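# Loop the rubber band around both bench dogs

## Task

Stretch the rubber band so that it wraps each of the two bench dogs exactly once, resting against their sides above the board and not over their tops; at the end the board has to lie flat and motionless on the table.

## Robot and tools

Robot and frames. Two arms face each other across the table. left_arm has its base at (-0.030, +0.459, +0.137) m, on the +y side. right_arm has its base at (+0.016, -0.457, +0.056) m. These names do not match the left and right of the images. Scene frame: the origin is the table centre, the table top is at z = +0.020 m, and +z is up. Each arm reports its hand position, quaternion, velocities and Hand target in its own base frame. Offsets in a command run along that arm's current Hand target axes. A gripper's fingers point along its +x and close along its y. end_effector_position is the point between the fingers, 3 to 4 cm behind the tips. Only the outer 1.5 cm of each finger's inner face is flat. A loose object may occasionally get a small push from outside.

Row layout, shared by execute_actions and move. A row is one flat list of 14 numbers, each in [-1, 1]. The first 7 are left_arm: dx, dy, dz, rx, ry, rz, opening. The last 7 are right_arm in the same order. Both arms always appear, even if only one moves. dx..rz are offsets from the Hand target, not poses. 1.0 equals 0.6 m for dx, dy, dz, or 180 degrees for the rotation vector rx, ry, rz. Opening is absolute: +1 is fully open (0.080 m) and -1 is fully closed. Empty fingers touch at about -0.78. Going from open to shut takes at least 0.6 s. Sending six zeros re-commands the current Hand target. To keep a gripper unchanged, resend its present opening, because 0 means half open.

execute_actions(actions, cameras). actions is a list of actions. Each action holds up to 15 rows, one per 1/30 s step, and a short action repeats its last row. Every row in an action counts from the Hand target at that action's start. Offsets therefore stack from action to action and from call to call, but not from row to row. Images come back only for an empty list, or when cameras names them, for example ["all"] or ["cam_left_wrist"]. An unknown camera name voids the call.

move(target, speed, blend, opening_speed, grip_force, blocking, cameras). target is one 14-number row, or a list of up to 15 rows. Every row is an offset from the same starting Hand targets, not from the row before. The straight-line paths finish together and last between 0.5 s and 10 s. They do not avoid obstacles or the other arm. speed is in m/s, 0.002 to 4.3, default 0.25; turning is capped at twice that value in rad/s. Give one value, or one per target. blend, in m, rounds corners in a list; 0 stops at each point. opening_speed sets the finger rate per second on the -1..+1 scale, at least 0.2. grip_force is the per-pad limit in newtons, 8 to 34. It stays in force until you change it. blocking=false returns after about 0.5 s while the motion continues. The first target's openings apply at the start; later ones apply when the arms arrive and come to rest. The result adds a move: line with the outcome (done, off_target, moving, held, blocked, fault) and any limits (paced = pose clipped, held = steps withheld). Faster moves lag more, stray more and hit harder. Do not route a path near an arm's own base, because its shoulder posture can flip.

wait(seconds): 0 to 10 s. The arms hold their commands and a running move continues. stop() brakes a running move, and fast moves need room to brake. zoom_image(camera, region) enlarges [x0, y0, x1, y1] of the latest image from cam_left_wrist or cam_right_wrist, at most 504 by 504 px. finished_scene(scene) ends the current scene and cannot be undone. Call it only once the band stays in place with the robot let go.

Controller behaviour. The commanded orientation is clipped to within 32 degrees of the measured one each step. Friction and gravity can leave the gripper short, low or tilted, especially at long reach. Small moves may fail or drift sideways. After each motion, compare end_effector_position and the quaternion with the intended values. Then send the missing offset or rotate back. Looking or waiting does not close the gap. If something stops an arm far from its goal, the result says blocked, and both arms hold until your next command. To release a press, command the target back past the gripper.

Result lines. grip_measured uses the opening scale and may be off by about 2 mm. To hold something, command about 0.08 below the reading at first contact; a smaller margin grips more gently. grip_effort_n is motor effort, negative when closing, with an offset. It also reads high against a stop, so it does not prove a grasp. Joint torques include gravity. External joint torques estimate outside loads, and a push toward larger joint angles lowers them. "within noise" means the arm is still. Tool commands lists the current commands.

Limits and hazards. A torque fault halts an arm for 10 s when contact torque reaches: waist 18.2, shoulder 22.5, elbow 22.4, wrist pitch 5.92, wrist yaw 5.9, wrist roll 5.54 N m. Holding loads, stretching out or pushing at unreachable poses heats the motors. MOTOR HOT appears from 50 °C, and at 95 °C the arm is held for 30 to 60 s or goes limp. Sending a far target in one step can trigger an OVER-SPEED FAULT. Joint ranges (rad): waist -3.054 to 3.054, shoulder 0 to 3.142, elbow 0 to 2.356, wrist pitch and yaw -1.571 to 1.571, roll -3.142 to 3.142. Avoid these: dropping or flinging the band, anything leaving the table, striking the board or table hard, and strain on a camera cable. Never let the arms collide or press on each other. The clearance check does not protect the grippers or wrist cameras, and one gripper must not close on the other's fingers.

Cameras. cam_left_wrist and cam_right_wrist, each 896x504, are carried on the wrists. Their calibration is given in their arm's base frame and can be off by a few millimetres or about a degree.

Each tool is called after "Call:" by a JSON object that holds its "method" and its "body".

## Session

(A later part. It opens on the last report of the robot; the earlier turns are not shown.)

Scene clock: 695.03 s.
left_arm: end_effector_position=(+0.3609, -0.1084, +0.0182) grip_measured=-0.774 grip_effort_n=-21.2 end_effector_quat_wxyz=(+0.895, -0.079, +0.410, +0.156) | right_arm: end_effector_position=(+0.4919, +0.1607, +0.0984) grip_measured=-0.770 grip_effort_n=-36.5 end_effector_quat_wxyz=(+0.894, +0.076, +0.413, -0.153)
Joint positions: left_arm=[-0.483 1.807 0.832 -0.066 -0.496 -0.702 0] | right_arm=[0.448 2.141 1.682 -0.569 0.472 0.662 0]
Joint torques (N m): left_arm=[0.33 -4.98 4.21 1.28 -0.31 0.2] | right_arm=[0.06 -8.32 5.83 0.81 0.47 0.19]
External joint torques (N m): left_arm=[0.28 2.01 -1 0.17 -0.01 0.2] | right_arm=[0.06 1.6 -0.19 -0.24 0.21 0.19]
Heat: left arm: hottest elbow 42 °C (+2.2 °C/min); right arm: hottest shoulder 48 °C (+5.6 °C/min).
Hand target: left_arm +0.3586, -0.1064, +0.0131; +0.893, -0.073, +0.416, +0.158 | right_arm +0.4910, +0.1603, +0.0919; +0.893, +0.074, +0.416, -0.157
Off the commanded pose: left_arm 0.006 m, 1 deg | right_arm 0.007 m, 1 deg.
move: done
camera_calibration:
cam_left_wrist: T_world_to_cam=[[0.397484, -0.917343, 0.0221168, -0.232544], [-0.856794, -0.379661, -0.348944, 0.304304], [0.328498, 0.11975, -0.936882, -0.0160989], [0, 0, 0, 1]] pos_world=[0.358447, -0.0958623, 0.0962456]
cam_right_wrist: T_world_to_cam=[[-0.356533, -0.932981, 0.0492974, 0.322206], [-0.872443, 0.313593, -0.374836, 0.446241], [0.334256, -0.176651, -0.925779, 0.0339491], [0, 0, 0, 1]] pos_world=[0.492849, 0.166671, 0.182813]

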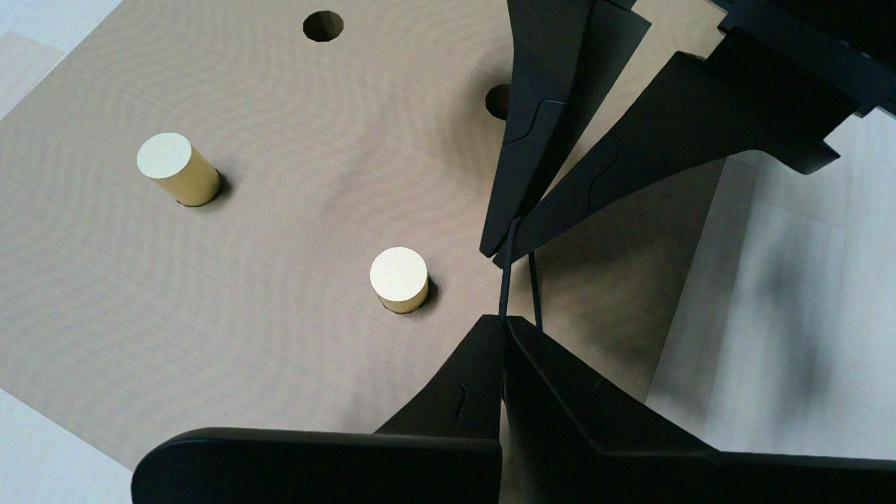

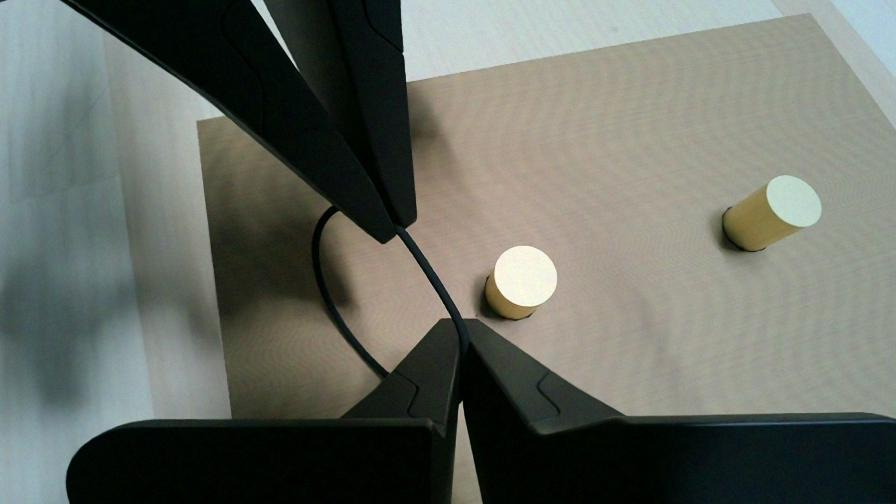

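Call:
{"method": "move", "body": {"target": [[-0.0027, 0.003, -0.0083, 0, 0, 0, -1, -0.0002, -0.0015, -0.0053, 0, 0, 0, -1],[0.017, 0.091, 0.0153, 0, 0, 0, -1, 0.0207, -0.089, 0.0195, 0, 0, 0, -1]], "speed": 0.05, "cameras": ["all"]}}

Scene clock: 736.00 s.
left_arm: end_effector_position=(+0.3547, -0.0510, +0.0101) grip_measured=-0.774 grip_effort_n=-21.2 end_effector_quat_wxyz=(+0.892, -0.074, +0.416, +0.160) | right_arm: end_effector_position=(+0.4905, +0.1059, +0.0848) grip_measured=-0.770 grip_effort_n=-36.5 end_effector_quat_wxyz=(+0.891, +0.072, +0.418, -0.159)
Joint positions: left_arm=[-0.31 1.742 0.698 0.057 -0.409 -0.541 0] | right_arm=[0.335 2.074 1.522 -0.45 0.421 0.56 0]
Joint torques (N m): left_arm=[0.17 -6.11 3.91 1.33 -0.07 0.23] | right_arm=[-0.34 -10.9 5.36 0.65 0.11 -0.16]
External joint torques (N m): left_arm=[0.11 0.17 -1.03 0.16 0.18 0.23] | right_arm=[-0.33 -1.41 -0.62 -0.45 -0.13 -0.16]
Heat: left arm: hottest shoulder 42 °C (+1.0 °C/min); right arm: hottest shoulder 46 °C (-1.0 °C/min).
Hand target: left_arm +0.3529, -0.0506, +0.0113; +0.893, -0.074, +0.416, +0.157 | right_arm +0.4886, +0.1044, +0.0899; +0.893, +0.074, +0.416, -0.157
Off the commanded pose: left_arm 0.002 m, 0 deg | right_arm 0.006 m, 0 deg.
move: done
camera_calibration:
cam_left_wrist: T_world_to_cam=[[0.400731, -0.916161, 0.00794608, -0.178133], [-0.860482, -0.379326, -0.340122, 0.319213], [0.314621, 0.12946, -0.940348, -0.0230203], [0, 0, 0, 1]] pos_world=[0.353303, -0.0391326, 0.0883398]
cam_right_wrist: T_world_to_cam=[[-0.363335, -0.92939, 0.0649761, 0.272855], [-0.87517, 0.316558, -0.36588, 0.457307], [0.319476, -0.189802, -0.928391, 0.0209547], [0, 0, 0, 1]] pos_world=[0.492665, 0.112801, 0.169045]

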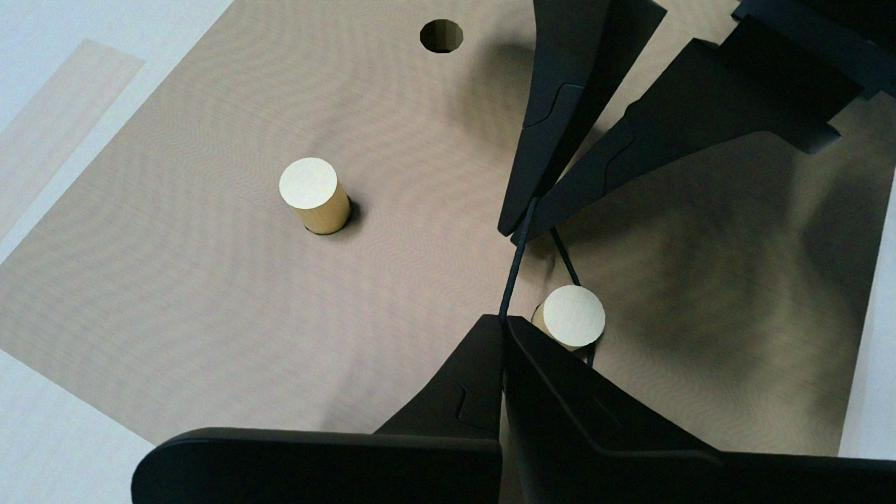

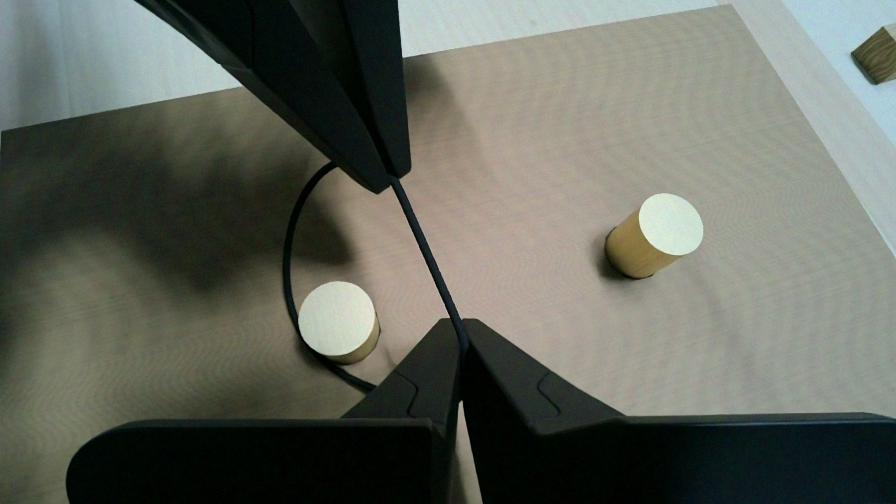

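Call:
{"method": "move", "body": {"target": [0.0427, 0.0457, -0.0145, 0, 0, 0, -1, 0.037, -0.0485, -0.0078, 0, 0, 0, -1], "speed": 0.05, "cameras": ["all"]}}

Scene clock: 750.07 s.
left_arm: end_effector_position=(+0.3563, -0.0222, -0.0089) grip_measured=-0.774 grip_effort_n=-21.2 end_effector_quat_wxyz=(+0.896, -0.078, +0.408, +0.159) | right_arm: end_effector_position=(+0.4906, +0.0763, +0.0654) grip_measured=-0.770 grip_effort_n=-36.5 end_effector_quat_wxyz=(+0.892, +0.073, +0.418, -0.157)
Joint positions: left_arm=[-0.207 1.791 0.624 0.232 -0.349 -0.45 0] | right_arm=[0.267 2.063 1.42 -0.331 0.379 0.497 0]
Joint torques (N m): left_arm=[0.16 -4.38 3.45 1.39 -0.12 0.23] | right_arm=[-0.49 -10.59 5.3 0.66 0.14 -0.18]
External joint torques (N m): left_arm=[0.16 1.87 -1.08 0.14 0.08 0.23] | right_arm=[-0.44 -1.3 -0.56 -0.48 -0.06 -0.18]
Heat: left arm: hottest shoulder 42 °C (+1.0 °C/min); right arm: hottest shoulder 49 °C (+1.0 °C/min).
Hand target: left_arm +0.3526, -0.0214, -0.0140; +0.893, -0.073, +0.416, +0.157 | right_arm +0.4887, +0.0734, +0.0699; +0.893, +0.074, +0.416, -0.157
Off the commanded pose: left_arm 0.006 m, 1 deg | right_arm 0.006 m, 0 deg.
move: done
camera_calibration:
cam_left_wrist: T_world_to_cam=[[0.400336, -0.916169, 0.019121, -0.151978], [-0.854385, -0.38072, -0.353664, 0.322743], [0.331296, 0.125248, -0.935177, -0.0512274], [0, 0, 0, 1]] pos_world=[0.353561, -0.00994702, 0.0691419]
cam_right_wrist: T_world_to_cam=[[-0.360453, -0.930721, 0.0619066, 0.245556], [-0.875771, 0.314832, -0.365932, 0.460129], [0.32109, -0.186117, -0.92858, -0.00369849], [0, 0, 0, 1]] pos_world=[0.492666, 0.0829922, 0.14974]

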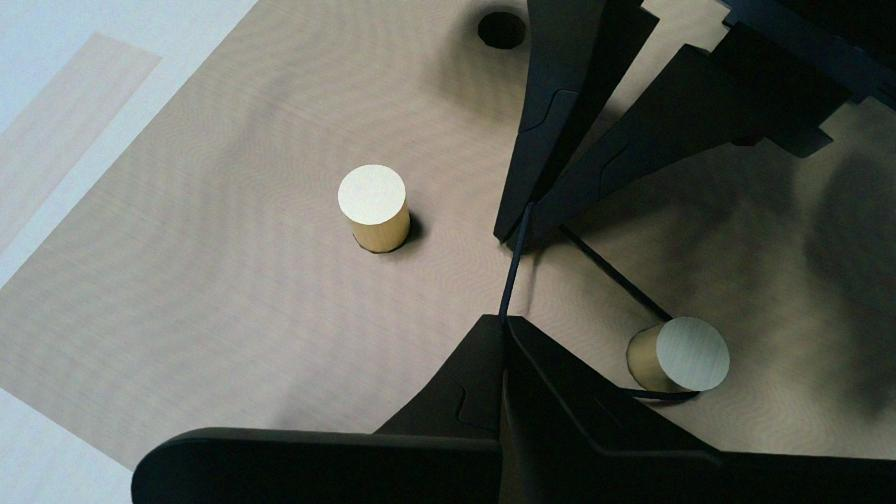

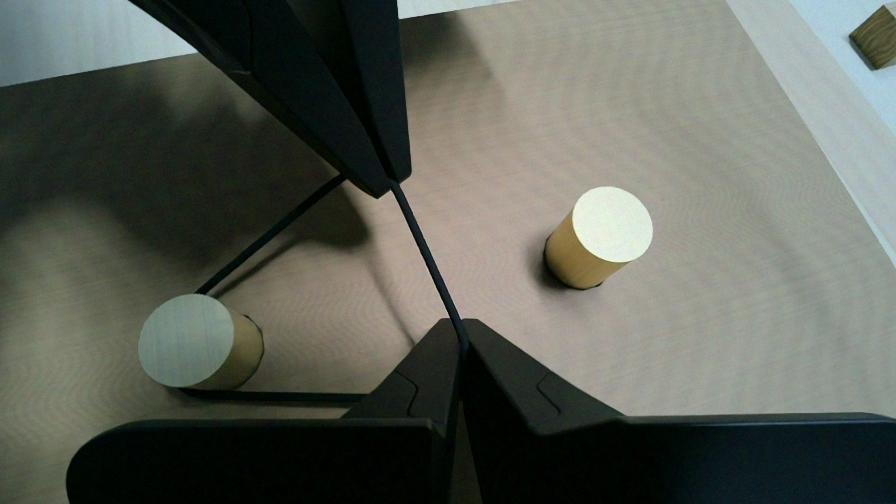

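Call:
{"method": "move", "body": {"target": [[-0.0327, 0.0083, 0.029, 0, 0, 0, -1, -0.0395, -0.0127, 0.0255, 0, 0, 0, -1],[-0.01, 0.1037, 0.056, 0, 0, 0, -1, -0.0213, -0.1108, 0.0472, 0, 0, 0, -1]], "speed": 0.04, "blend": 0.006, "cameras": ["all"]}}

Scene clock: 781.37 s.
left_arm: end_effector_position=(+0.3559, +0.0440, +0.0136) grip_measured=-0.774 grip_effort_n=-21.2 end_effector_quat_wxyz=(+0.894, -0.076, +0.413, +0.159) | right_arm: end_effector_position=(+0.4809, +0.0076, +0.0923) grip_measured=-0.770 grip_effort_n=-36.5 end_effector_quat_wxyz=(+0.891, +0.073, +0.420, -0.159)
Joint positions: left_arm=[0.04 1.686 0.622 0.174 -0.198 -0.245 0] | right_arm=[0.104 1.943 1.352 -0.343 0.287 0.359 0]
Joint torques (N m): left_arm=[0.26 -5.73 3.6 1.23 -0.01 0.27] | right_arm=[-0.23 -10.3 5.61 0.74 0.05 -0.17]
External joint torques (N m): left_arm=[0.27 0.18 -1.36 -0.08 0.1 0.27] | right_arm=[-0.17 -1.66 -0.4 -0.46 -0.11 -0.17]
Heat: left arm: hottest shoulder 41 °C (-1.0 °C/min); right arm: hottest shoulder 55 °C (+9.1 °C/min). Fold the right arm in close to its base, or ease its load, before you think long.
Hand target: left_arm +0.3519, +0.0445, +0.0122; +0.893, -0.074, +0.416, +0.157 | right_arm +0.4786, +0.0062, +0.0978; +0.893, +0.074, +0.416, -0.157
Off the commanded pose: left_arm 0.004 m, 0 deg | right_arm 0.006 m, 1 deg.
MOTOR HOT: joint 2 (shoulder) of the right arm reports 55 °C; the controller stops that arm at 95 °C. To cool a motor, set the load down, stop pushing, or move to a pose that needs little force.
move: done
camera_calibration:
cam_left_wrist: T_world_to_cam=[[0.399679, -0.916557, 0.0134528, -0.0911786], [-0.85798, -0.379221, -0.3465, 0.356664], [0.322689, 0.126947, -0.937953, -0.0352575], [0, 0, 0, 1]] pos_world=[0.35383, 0.0561599, 0.0917408]
cam_right_wrist: T_world_to_cam=[[-0.362749, -0.929689, 0.0639668, 0.177341], [-0.87647, 0.317055, -0.362322, 0.483094], [0.316566, -0.187497, -0.929855, 0.0138244], [0, 0, 0, 1]] pos_world=[0.483371, 0.0142968, 0.176546]

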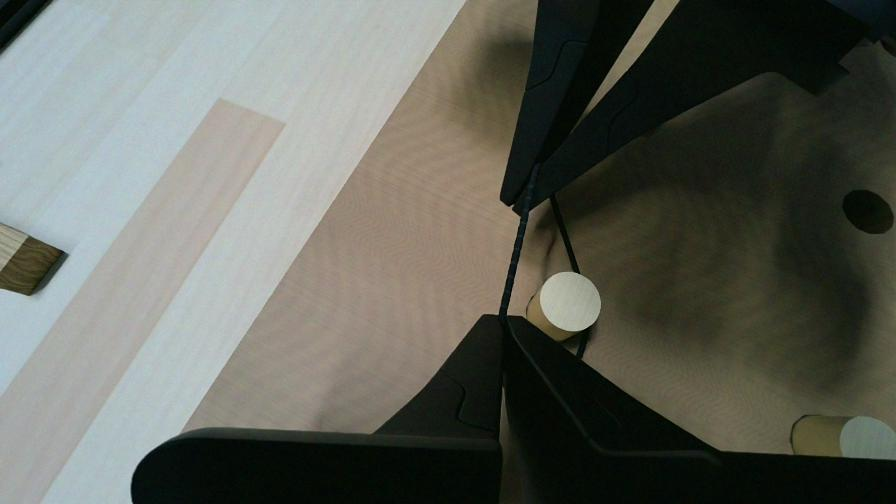

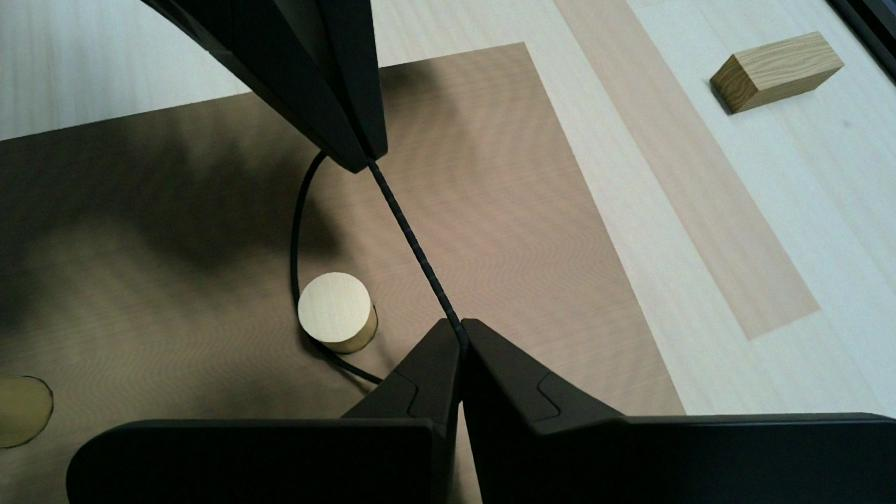

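Call:
{"method": "move", "body": {"target": [[-0.083, 0, 0.0697, 0, 0, 0, -1, -0.083, 0, 0.0697, 0, 0, 0, -1],[-0.1368, -0.2372, 0.0057, 0, 0, 0, -1, -0.121, 0.247, 0.0067, 0, 0, 0, -1],[-0.0525, -0.2372, -0.0652, 0, 0, 0, -1, -0.0365, 0.247, -0.0642, 0, 0, 0, -1]], "speed": [0.06, 0.1, 0.06], "blend": [0.01, 0.01, 0], "cameras": ["all"]}}

Scene clock: 835.43 s.
left_arm: end_effector_position=(+0.3567, -0.1072, +0.0163) grip_measured=-0.774 grip_effort_n=-20.7 end_effector_quat_wxyz=(+0.895, -0.077, +0.412, +0.154) | right_arm: end_effector_position=(+0.4892, +0.1613, +0.0962) grip_measured=-0.770 grip_effort_n=-36.5 end_effector_quat_wxyz=(+0.895, +0.076, +0.413, -0.153)
Joint positions: left_arm=[-0.484 1.798 0.811 -0.056 -0.493 -0.699 0] | right_arm=[0.452 2.134 1.663 -0.558 0.474 0.665 0]
Joint torques (N m): left_arm=[-0.37 -4.7 3.96 1.19 -0.5 -0.24] | right_arm=[-0.03 -8.26 5.89 0.76 0.45 0.19]
External joint torques (N m): left_arm=[-0.41 2.18 -1.17 0.1 -0.2 -0.24] | right_arm=[-0.02 1.76 -0.22 -0.32 0.18 0.18]
Heat: left arm: hottest shoulder 41 °C (+0.0 °C/min); right arm: hottest shoulder 57 °C (+3.0 °C/min). Fold the right arm in close to its base, or ease its load, before you think long.
Hand target: left_arm +0.3534, -0.1064, +0.0112; +0.893, -0.074, +0.416, +0.157 | right_arm +0.4884, +0.1604, +0.0900; +0.893, +0.074, +0.416, -0.157
Off the commanded pose: left_arm 0.006 m, 1 deg | right_arm 0.006 m, 1 deg.
MOTOR HOT: still on. Joint 2 (shoulder) of the right arm reports 57 °C.
move: done
camera_calibration:
cam_left_wrist: T_world_to_cam=[[0.392274, -0.919626, 0.0202198, -0.228035], [-0.859948, -0.374443, -0.346815, 0.302191], [0.326512, 0.118659, -0.937715, -0.0159645], [0, 0, 0, 1]] pos_world=[0.354533, -0.0946593, 0.0944451]
cam_right_wrist: T_world_to_cam=[[-0.356063, -0.933163, 0.0492596, 0.321717], [-0.872471, 0.3131, -0.375183, 0.443031], [0.334683, -0.176566, -0.925641, 0.0326718], [0, 0, 0, 1]] pos_world=[0.490149, 0.16727, 0.180612]

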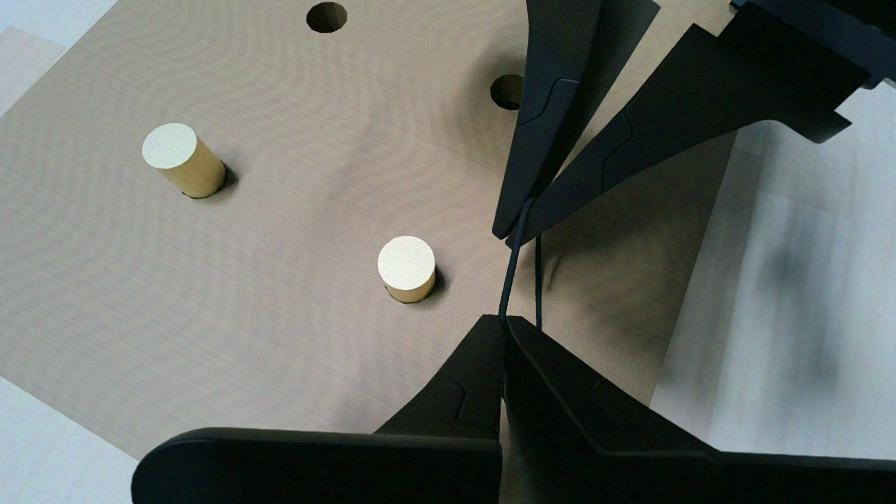

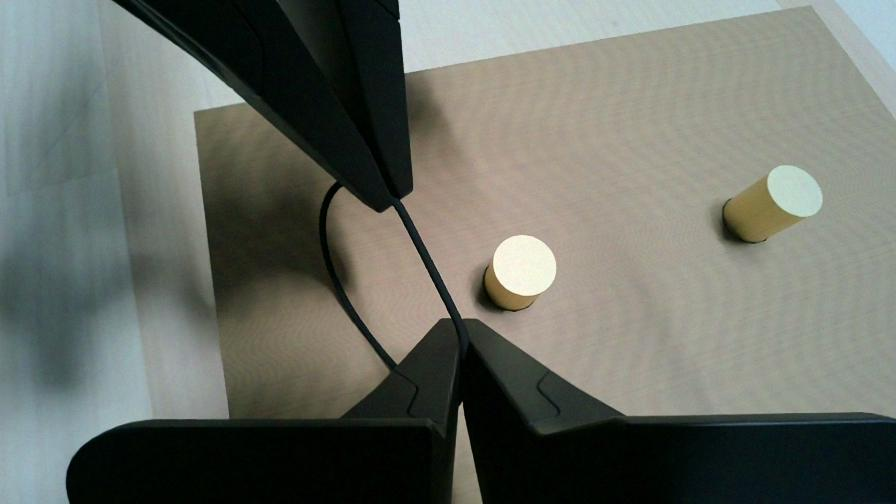

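Call:
{"method": "move", "body": {"target": [[0.0198, 0.0877, 0.0238, 0, 0, 0, -1, 0.0208, -0.0875, 0.0245, 0, 0, 0, -1],[0.0625, 0.1337, 0.0092, 0, 0, 0, -1, 0.0578, -0.1362, 0.0168, 0, 0, 0, -1],[0.0718, 0.178, 0.0202, 0, 0, 0, -1, 0.0603, -0.186, 0.02, 0, 0, 0, -1]], "speed": 0.045, "blend": [0.004, 0.004, 0], "cameras": ["all"]}}

Scene clock: 856.63 s.
left_arm: end_effector_position=(+0.3560, +0.0031, -0.0118) grip_measured=-0.774 grip_effort_n=-21.2 end_effector_quat_wxyz=(+0.895, -0.077, +0.412, +0.154) | right_arm: end_effector_position=(+0.4829, +0.0500, +0.0648) grip_measured=-0.770 grip_effort_n=-36.5 end_effector_quat_wxyz=(+0.892, +0.073, +0.419, -0.153)
Joint positions: left_arm=[-0.109 1.788 0.599 0.276 -0.282 -0.363 0] | right_arm=[0.206 2.013 1.338 -0.28 0.337 0.44 0]
Joint torques (N m): left_arm=[0.69 -5.36 2.99 1.28 -0.24 0.26] | right_arm=[-0.85 -10.5 5.08 0.61 0.28 -0.19]
External joint torques (N m): left_arm=[0.63 0.84 -1.56 -0.03 -0.07 0.26] | right_arm=[-0.94 -1.55 -0.76 -0.57 0.1 -0.18]
Heat: left arm: hottest shoulder 41 °C (+0.0 °C/min); right arm: hottest shoulder 54 °C (-2.0 °C/min). Fold the right arm in close to its base, or ease its load, before you think long.
Hand target: left_arm +0.3517, +0.0067, -0.0140; +0.893, -0.074, +0.416, +0.157 | right_arm +0.4807, +0.0444, +0.0699; +0.893, +0.074, +0.416, -0.157
Off the commanded pose: left_arm 0.006 m, 1 deg | right_arm 0.008 m, 1 deg.
MOTOR HOT: still on. Joint 2 (shoulder) of the right arm reports 54 °C.
move: done
camera_calibration:
cam_left_wrist: T_world_to_cam=[[0.392281, -0.919623, 0.0202275, -0.125721], [-0.859677, -0.374355, -0.347582, 0.333015], [0.327217, 0.118961, -0.937431, -0.0554155], [0, 0, 0, 1]] pos_world=[0.353736, 0.0156418, 0.0663449]
cam_right_wrist: T_world_to_cam=[[-0.354259, -0.933343, 0.0580618, 0.215708], [-0.878229, 0.310725, -0.363543, 0.462739], [0.321269, -0.17978, -0.929766, -0.00706045], [0, 0, 0, 1]] pos_world=[0.485076, 0.0562755, 0.149136]

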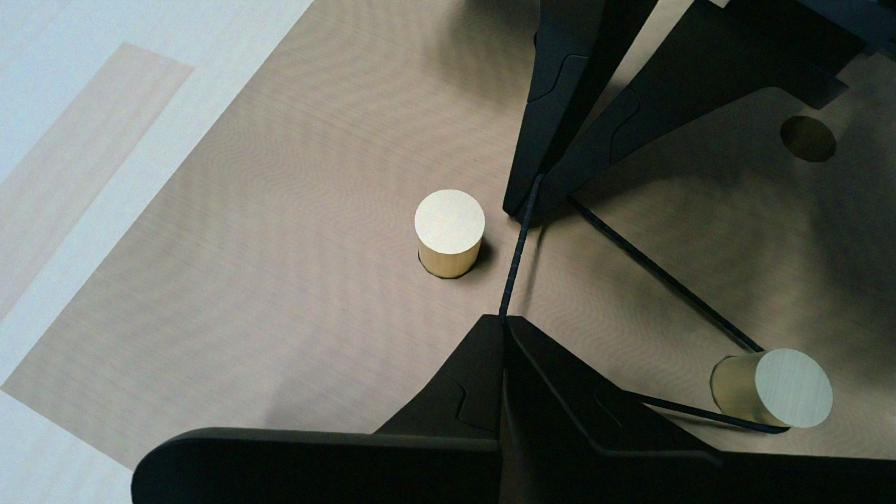

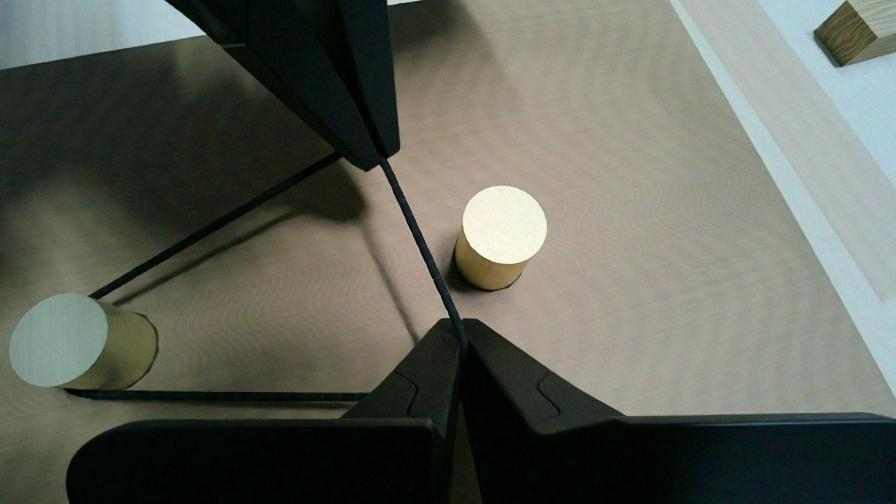

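Call:
{"method": "move", "body": {"target": [[0.0073, 0.0313, 0.0087, 0, 0, 0, -1, 0.0073, -0.0313, 0.0087, 0, 0, 0, -1],[-0.0054, 0.0313, 0.0194, 0, 0, 0, -1, -0.0093, -0.0313, 0.0226, 0, 0, 0, -1]], "speed": 0.04, "cameras": ["all"]}}

Scene clock: 890.77 s.
left_arm: end_effector_position=(+0.3527, +0.0213, -0.0058) grip_measured=-0.774 grip_effort_n=-20.7 end_effector_quat_wxyz=(+0.893, -0.076, +0.416, +0.151) | right_arm: end_effector_position=(+0.4800, +0.0321, +0.0738) grip_measured=-0.770 grip_effort_n=-36.0 end_effector_quat_wxyz=(+0.890, +0.072, +0.423, -0.150)
Joint positions: left_arm=[-0.037 1.748 0.589 0.252 -0.23 -0.3 0] | right_arm=[0.16 1.977 1.328 -0.3 0.304 0.398 0]
Joint torques (N m): left_arm=[0.9 -6.07 4.58 0.81 -0.37 0.32] | right_arm=[-1.21 -10.22 6.85 0.28 0.39 -0.19]
External joint torques (N m): left_arm=[0.9 -0.01 -0.1 -0.51 -0.24 0.31] | right_arm=[-1.21 -1.42 0.94 -0.91 0.22 -0.19]
Heat: left arm: hottest shoulder 41 °C (+0.0 °C/min); right arm: hottest shoulder 58 °C (+1.0 °C/min). Fold the right arm in close to its base, or ease its load, before you think long.
Hand target: left_arm +0.3517, +0.0266, -0.0040; +0.893, -0.074, +0.416, +0.157 | right_arm +0.4807, +0.0245, +0.0829; +0.893, +0.074, +0.416, -0.157
Off the commanded pose: left_arm 0.006 m, 1 deg | right_arm 0.012 m, 1 deg.
MOTOR HOT: still on. Joint 2 (shoulder) of the right arm reports 58 °C.
move: off_target (right_arm)
camera_calibration:
cam_left_wrist: T_world_to_cam=[[0.385801, -0.922384, 0.019128, -0.105522], [-0.865633, -0.36908, -0.33832, 0.3411], [0.319121, 0.113966, -0.940837, -0.0480122], [0, 0, 0, 1]] pos_world=[0.351299, 0.0340332, 0.0722478]
cam_right_wrist: T_world_to_cam=[[-0.347396, -0.93589, 0.0585323, 0.194181], [-0.883258, 0.305619, -0.355602, 0.471008], [0.314916, -0.175234, -0.932803, 0.00216395], [0, 0, 0, 1]] pos_world=[0.482797, 0.0381621, 0.158144]

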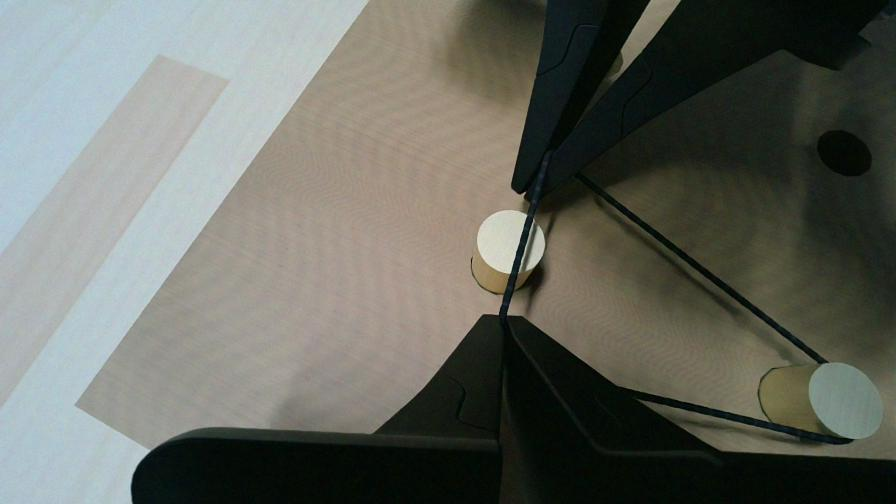

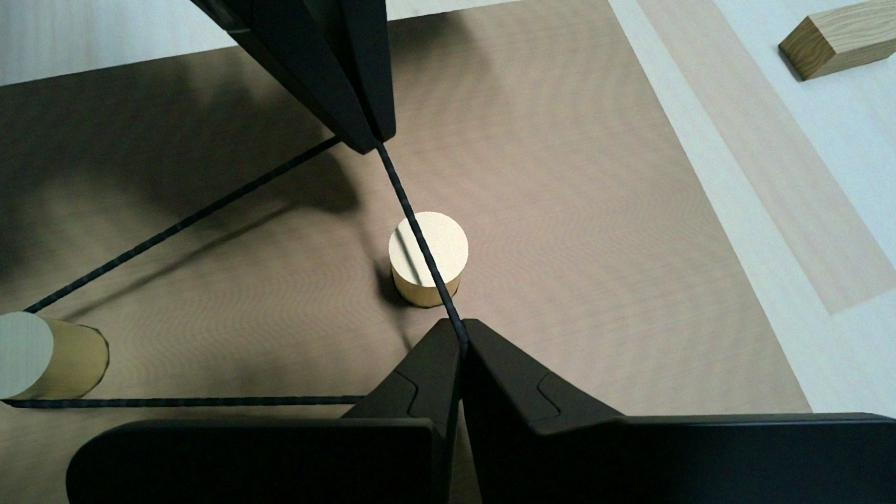

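Call:
{"method": "zoom_image", "body": {"camera": "cam_left_wrist", "region": [700, 330, 896, 460]}}

Call:
{"method": "zoom_image", "body": {"camera": "cam_right_wrist", "region": [0, 280, 160, 420]}}

Call:
{"method": "zoom_image", "body": {"camera": "cam_right_wrist", "region": [360, 130, 500, 330]}}

Scaled by 2.571.

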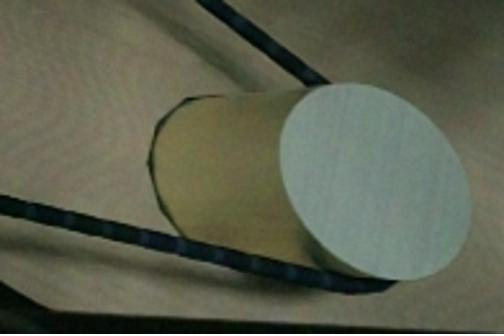

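Scaled by 3.150.

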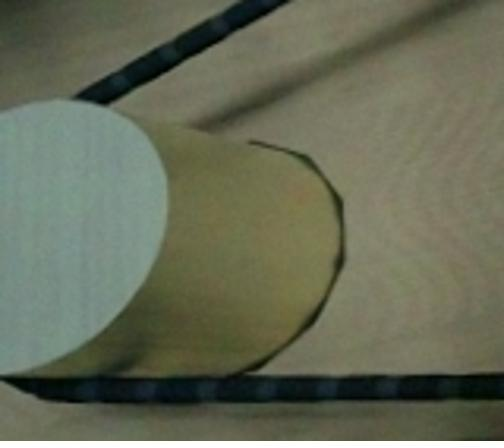

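Scaled by 2.520.

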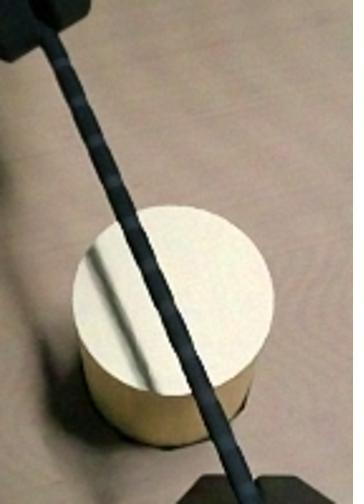

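Call:
{"method": "move", "body": {"target": [[0.009, 0.0438, 0.0132, 0, 0, 0, -1, 0.0085, -0.047, 0.0153, 0, 0, 0, -1],[0.032, 0.0438, -0.006, 0, 0, 0, -1, 0.0315, -0.047, -0.004, 0, 0, 0, -1]], "speed": 0.04, "cameras": ["all"]}}

Scene clock: 916.60 s.
left_arm: end_effector_position=(+0.3579, +0.0469, -0.0148) grip_measured=-0.774 grip_effort_n=-20.7 end_effector_quat_wxyz=(+0.898, -0.077, +0.407, +0.145) | right_arm: end_effector_position=(+0.4836, +0.0061, +0.0725) grip_measured=-0.770 grip_effort_n=-36.5 end_effector_quat_wxyz=(+0.897, +0.076, +0.411, -0.143)
Joint positions: left_arm=[0.065 1.803 0.579 0.355 -0.158 -0.215 0] | right_arm=[0.09 1.965 1.285 -0.222 0.252 0.335 0]
Joint torques (N m): left_arm=[1.33 -4.08 3.01 1.37 -0.56 0.25] | right_arm=[-1.87 -7.61 5.28 0.75 0.53 -0.2]
External joint torques (N m): left_arm=[1.32 2.17 -1.43 0 -0.47 0.25] | right_arm=[-1.87 1.06 -0.59 -0.49 0.4 -0.21]
Heat: left arm: hottest shoulder 41 °C (+0.0 °C/min); right arm: hottest shoulder 56 °C (+2.0 °C/min). Fold the right arm in close to its base, or ease its load, before you think long.
Hand target: left_arm +0.3517, +0.0546, -0.0210; +0.893, -0.074, +0.415, +0.158 | right_arm +0.4807, -0.0055, +0.0668; +0.893, +0.074, +0.416, -0.157
Off the commanded pose: left_arm 0.012 m, 2 deg | right_arm 0.013 m, 2 deg.
MOTOR HOT: still on. Joint 2 (shoulder) of the right arm reports 56 °C.
move: off_target (left_arm, right_arm)
camera_calibration:
cam_left_wrist: T_world_to_cam=[[0.377593, -0.925469, 0.0305157, -0.0804097], [-0.86124, -0.363112, -0.35555, 0.349956], [0.340131, 0.107972, -0.934159, -0.0682232], [0, 0, 0, 1]] pos_world=[0.354963, 0.0600224, 0.063149]
cam_right_wrist: T_world_to_cam=[[-0.340275, -0.939458, 0.0404007, 0.169049], [-0.875205, 0.300706, -0.378936, 0.479489], [0.343845, -0.164301, -0.924541, -0.0194372], [0, 0, 0, 1]] pos_world=[0.483857, 0.0114354, 0.156895]

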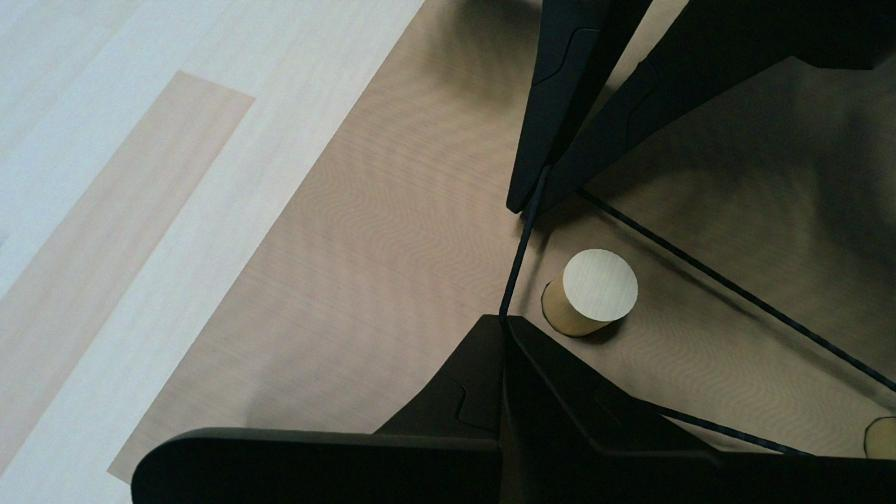

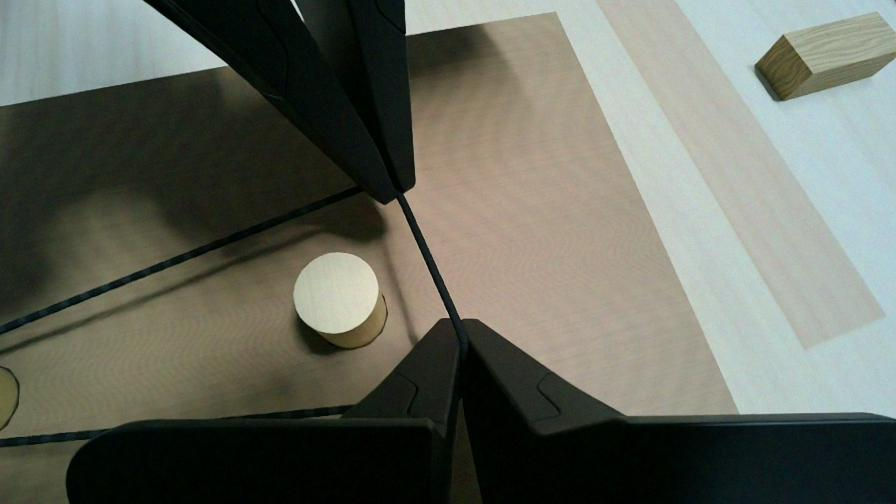

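Call:
{"method": "move", "body": {"target": [0.0128, 0, -0.0107, 0, 0, 0, -1, 0.0204, 0, -0.0171, 0, 0, 0, -1], "speed": 0.03, "cameras": ["all"]}}

Scene clock: 939.87 s.
left_arm: end_effector_position=(+0.3579, +0.0469, -0.0250) grip_measured=-0.774 grip_effort_n=-20.7 end_effector_quat_wxyz=(+0.898, -0.077, +0.407, +0.145) | right_arm: end_effector_position=(+0.4850, +0.0062, +0.0616) grip_measured=-0.770 grip_effort_n=-36.5 end_effector_quat_wxyz=(+0.899, +0.078, +0.406, -0.143)
Joint positions: left_arm=[0.065 1.848 0.571 0.408 -0.158 -0.215 0] | right_arm=[0.09 1.984 1.258 -0.163 0.252 0.335 0]
Joint torques (N m): left_arm=[1.25 -4.02 3.01 1.4 -0.49 0.32] | right_arm=[-1.6 -6.71 4.81 0.68 0.52 -0.2]
External joint torques (N m): left_arm=[1.25 2.28 -1.17 0.03 -0.4 0.31] | right_arm=[-1.6 2.05 -1.04 -0.59 0.39 -0.2]
Heat: left arm: hottest shoulder 40 °C (-1.0 °C/min); right arm: hottest shoulder 55 °C (-3.0 °C/min). Fold the right arm in close to its base, or ease its load, before you think long.
Hand target: left_arm +0.3516, +0.0546, -0.0311; +0.893, -0.074, +0.416, +0.157 | right_arm +0.4807, -0.0055, +0.0509; +0.893, +0.074, +0.416, -0.157
Off the commanded pose: left_arm 0.012 m, 2 deg | right_arm 0.017 m, 2 deg.
MOTOR HOT: still on. Joint 2 (shoulder) of the right arm reports 55 °C.
move: off_target (left_arm, right_arm)
camera_calibration:
cam_left_wrist: T_world_to_cam=[[0.377622, -0.925462, 0.0303586, -0.0801002], [-0.861392, -0.36313, -0.355162, 0.346362], [0.339713, 0.107966, -0.934312, -0.0775946], [0, 0, 0, 1]] pos_world=[0.354961, 0.0600224, 0.052949]
cam_right_wrist: T_world_to_cam=[[-0.34079, -0.93948, 0.0352141, 0.170714], [-0.87051, 0.301182, -0.389232, 0.474917], [0.35507, -0.1633, -0.920466, -0.0355948], [0, 0, 0, 1]] pos_world=[0.484237, 0.0115336, 0.146078]

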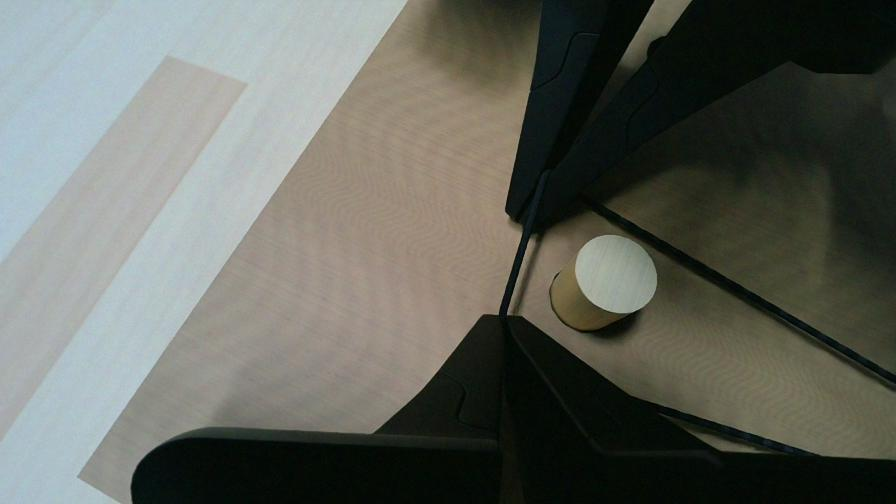

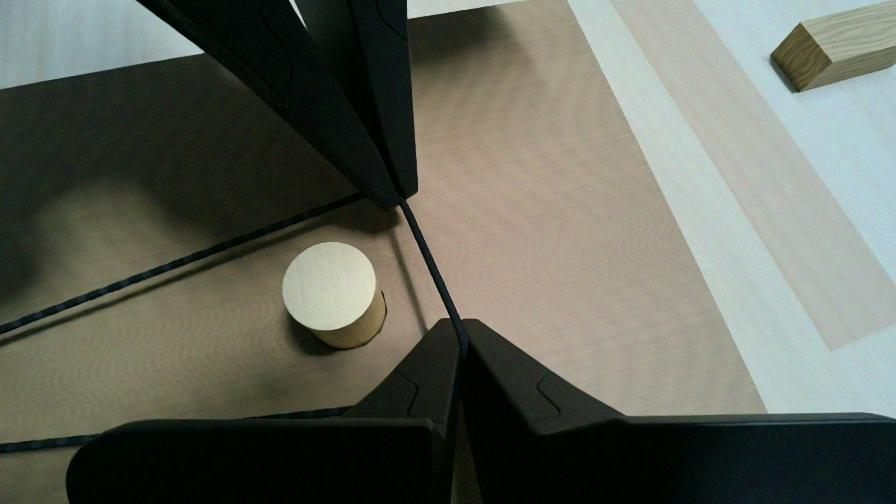

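Call:
{"method": "move", "body": {"target": [[-0.0045, -0.0063, 0.0077, 0, 0, 0, -1, -0.01, 0.009, 0.0087, 0, 0, 0, -1],[-0.0045, -0.0063, 0.0077, 0, 0, 0, -0.5, -0.01, 0.009, 0.0087, 0, 0, 0, -1]], "speed": 0.03, "opening_speed": 0.4, "cameras": ["all"]}}

Scene clock: 954.77 s.
left_arm: end_effector_position=(+0.3532, +0.0500, -0.0283) grip_measured=-0.503 grip_effort_n=13.7 end_effector_quat_wxyz=(+0.892, -0.073, +0.419, +0.154) | right_arm: end_effector_position=(+0.4832, +0.0092, +0.0618) grip_measured=-0.770 grip_effort_n=-36.0 end_effector_quat_wxyz=(+0.896, +0.075, +0.414, -0.141)
Joint positions: left_arm=[0.068 1.848 0.574 0.377 -0.173 -0.215 0.012] | right_arm=[0.097 1.984 1.269 -0.193 0.252 0.336 0]
Joint torques (N m): left_arm=[0.42 -5.5 4.69 1.34 -0.27 -0.07] | right_arm=[-1.24 -7.35 6.68 0.35 0.77 0.14]
External joint torques (N m): left_arm=[0.4 0.81 0.5 0 -0.17 -0.07] | right_arm=[-1.2 1.33 0.89 -0.89 0.62 0.14]
Heat: left arm: hottest shoulder 40 °C (-1.0 °C/min); right arm: hottest shoulder 52 °C (-6.0 °C/min). Fold the right arm in close to its base, or ease its load, before you think long.
Hand target: left_arm +0.3546, +0.0517, -0.0260; +0.893, -0.074, +0.416, +0.157 | right_arm +0.4827, -0.0004, +0.0588; +0.893, +0.074, +0.416, -0.157
Off the commanded pose: left_arm 0.003 m, 1 deg | right_arm 0.010 m, 2 deg.
MOTOR HOT: still on. Joint 2 (shoulder) of the right arm reports 52 °C.
move: off_target (right_arm)
camera_calibration:
cam_left_wrist: T_world_to_cam=[[0.389912, -0.920798, 0.0100123, -0.0805715], [-0.866815, -0.370679, -0.333509, 0.345144], [0.310806, 0.12136, -0.942694, -0.070088], [0, 0, 0, 1]] pos_world=[0.352376, 0.0622535, 0.0498439]
cam_right_wrist: T_world_to_cam=[[-0.334499, -0.94144, 0.0424377, 0.169361], [-0.879156, 0.295518, -0.373837, 0.475852], [0.339404, -0.162358, -0.926523, -0.0264435], [0, 0, 0, 1]] pos_world=[0.483974, 0.0145276, 0.146203]

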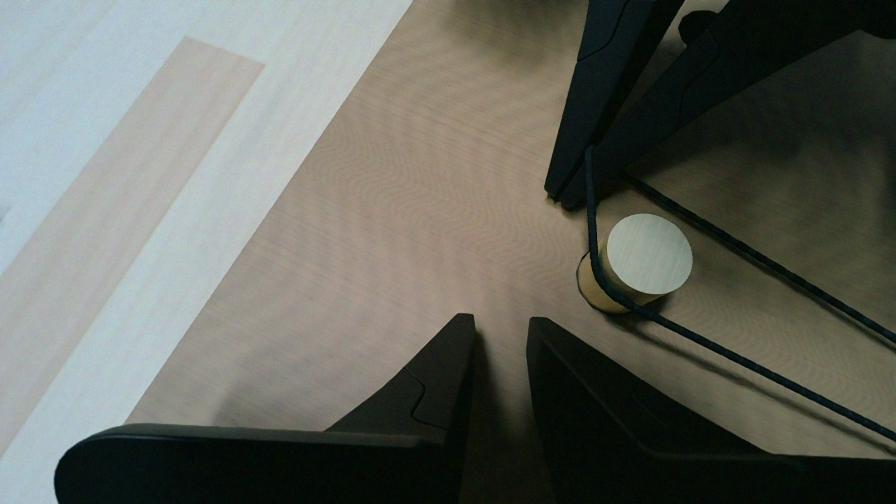

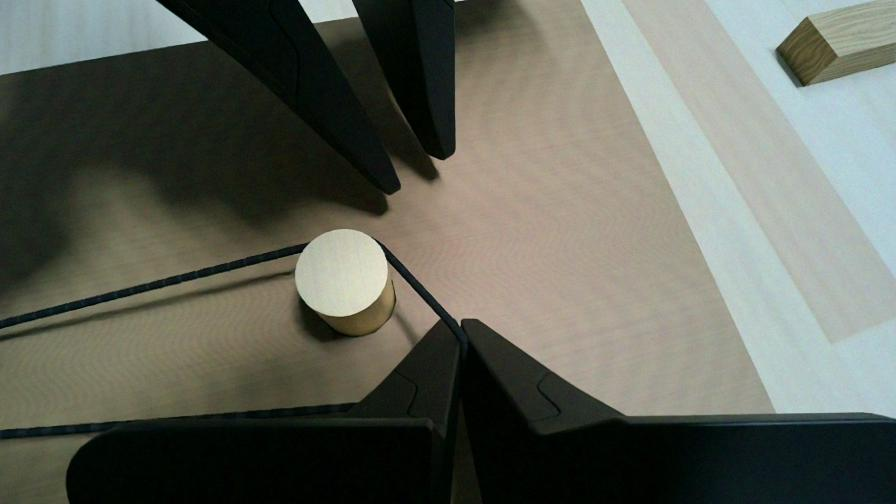

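Call:
{"method": "move", "body": {"target": [[0, 0, 0, 0, 0, 0, -0.5, -0.006, 0.0094, 0.0005, 0, 0, 0, -1],[0, 0, 0, 0, 0, 0, -0.5, -0.006, 0.0094, 0.0005, 0, 0, 0, -0.5]], "speed": 0.03, "opening_speed": 0.4, "cameras": ["all"]}}

Scene clock: 965.40 s.
left_arm: end_effector_position=(+0.3532, +0.0500, -0.0283) grip_measured=-0.502 grip_effort_n=13.3 end_effector_quat_wxyz=(+0.892, -0.073, +0.419, +0.154) | right_arm: end_effector_position=(+0.4817, +0.0131, +0.0622) grip_measured=-0.503 grip_effort_n=11.9 end_effector_quat_wxyz=(+0.894, +0.072, +0.417, -0.145)
Joint positions: left_arm=[0.068 1.848 0.574 0.377 -0.173 -0.215 0.012] | right_arm=[0.11 1.984 1.276 -0.212 0.268 0.347 0.012]
Joint torques (N m): left_arm=[0.03 -5.47 4.5 1.31 -0.3 -0.04] | right_arm=[-1.06 -7.63 7 0.54 0.56 0.16]
External joint torques (N m): left_arm=[0.03 0.82 0.34 -0.02 -0.2 -0.04] | right_arm=[-1.03 0.99 1.28 -0.65 0.42 0.16]
Heat: left arm: hottest wrist pitch 41 °C (+3.0 °C/min); right arm: hottest shoulder 52 °C (-4.0 °C/min). Fold the right arm in close to its base, or ease its load, before you think long.
Hand target: left_arm +0.3546, +0.0517, -0.0260; +0.893, -0.074, +0.416, +0.157 | right_arm +0.4827, +0.0055, +0.0618; +0.893, +0.074, +0.416, -0.157
Off the commanded pose: left_arm 0.003 m, 1 deg | right_arm 0.008 m, 1 deg.
MOTOR HOT: still on. Joint 2 (shoulder) of the right arm reports 52 °C.
move: done; target 2's new opening was sent with right_arm's hand 0.009 m and 2 deg from that target
camera_calibration:
cam_left_wrist: T_world_to_cam=[[0.389912, -0.920798, 0.0100123, -0.0805715], [-0.866815, -0.370679, -0.333509, 0.345144], [0.310806, 0.12136, -0.942694, -0.070088], [0, 0, 0, 1]] pos_world=[0.352376, 0.0622535, 0.0498439]
cam_right_wrist: T_world_to_cam=[[-0.339524, -0.939168, 0.0518257, 0.174342], [-0.880614, 0.298028, -0.368372, 0.473832], [0.330518, -0.17071, -0.928233, -0.0203488], [0, 0, 0, 1]] pos_world=[0.483182, 0.0190471, 0.146623]

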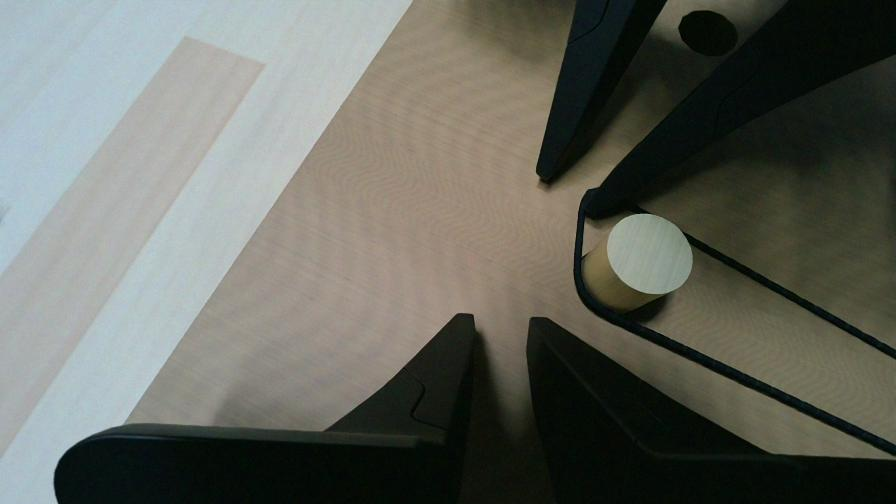

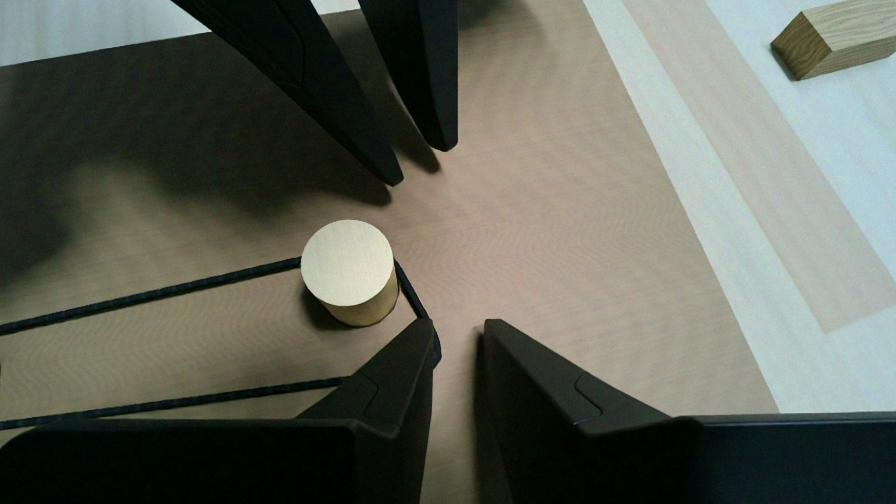

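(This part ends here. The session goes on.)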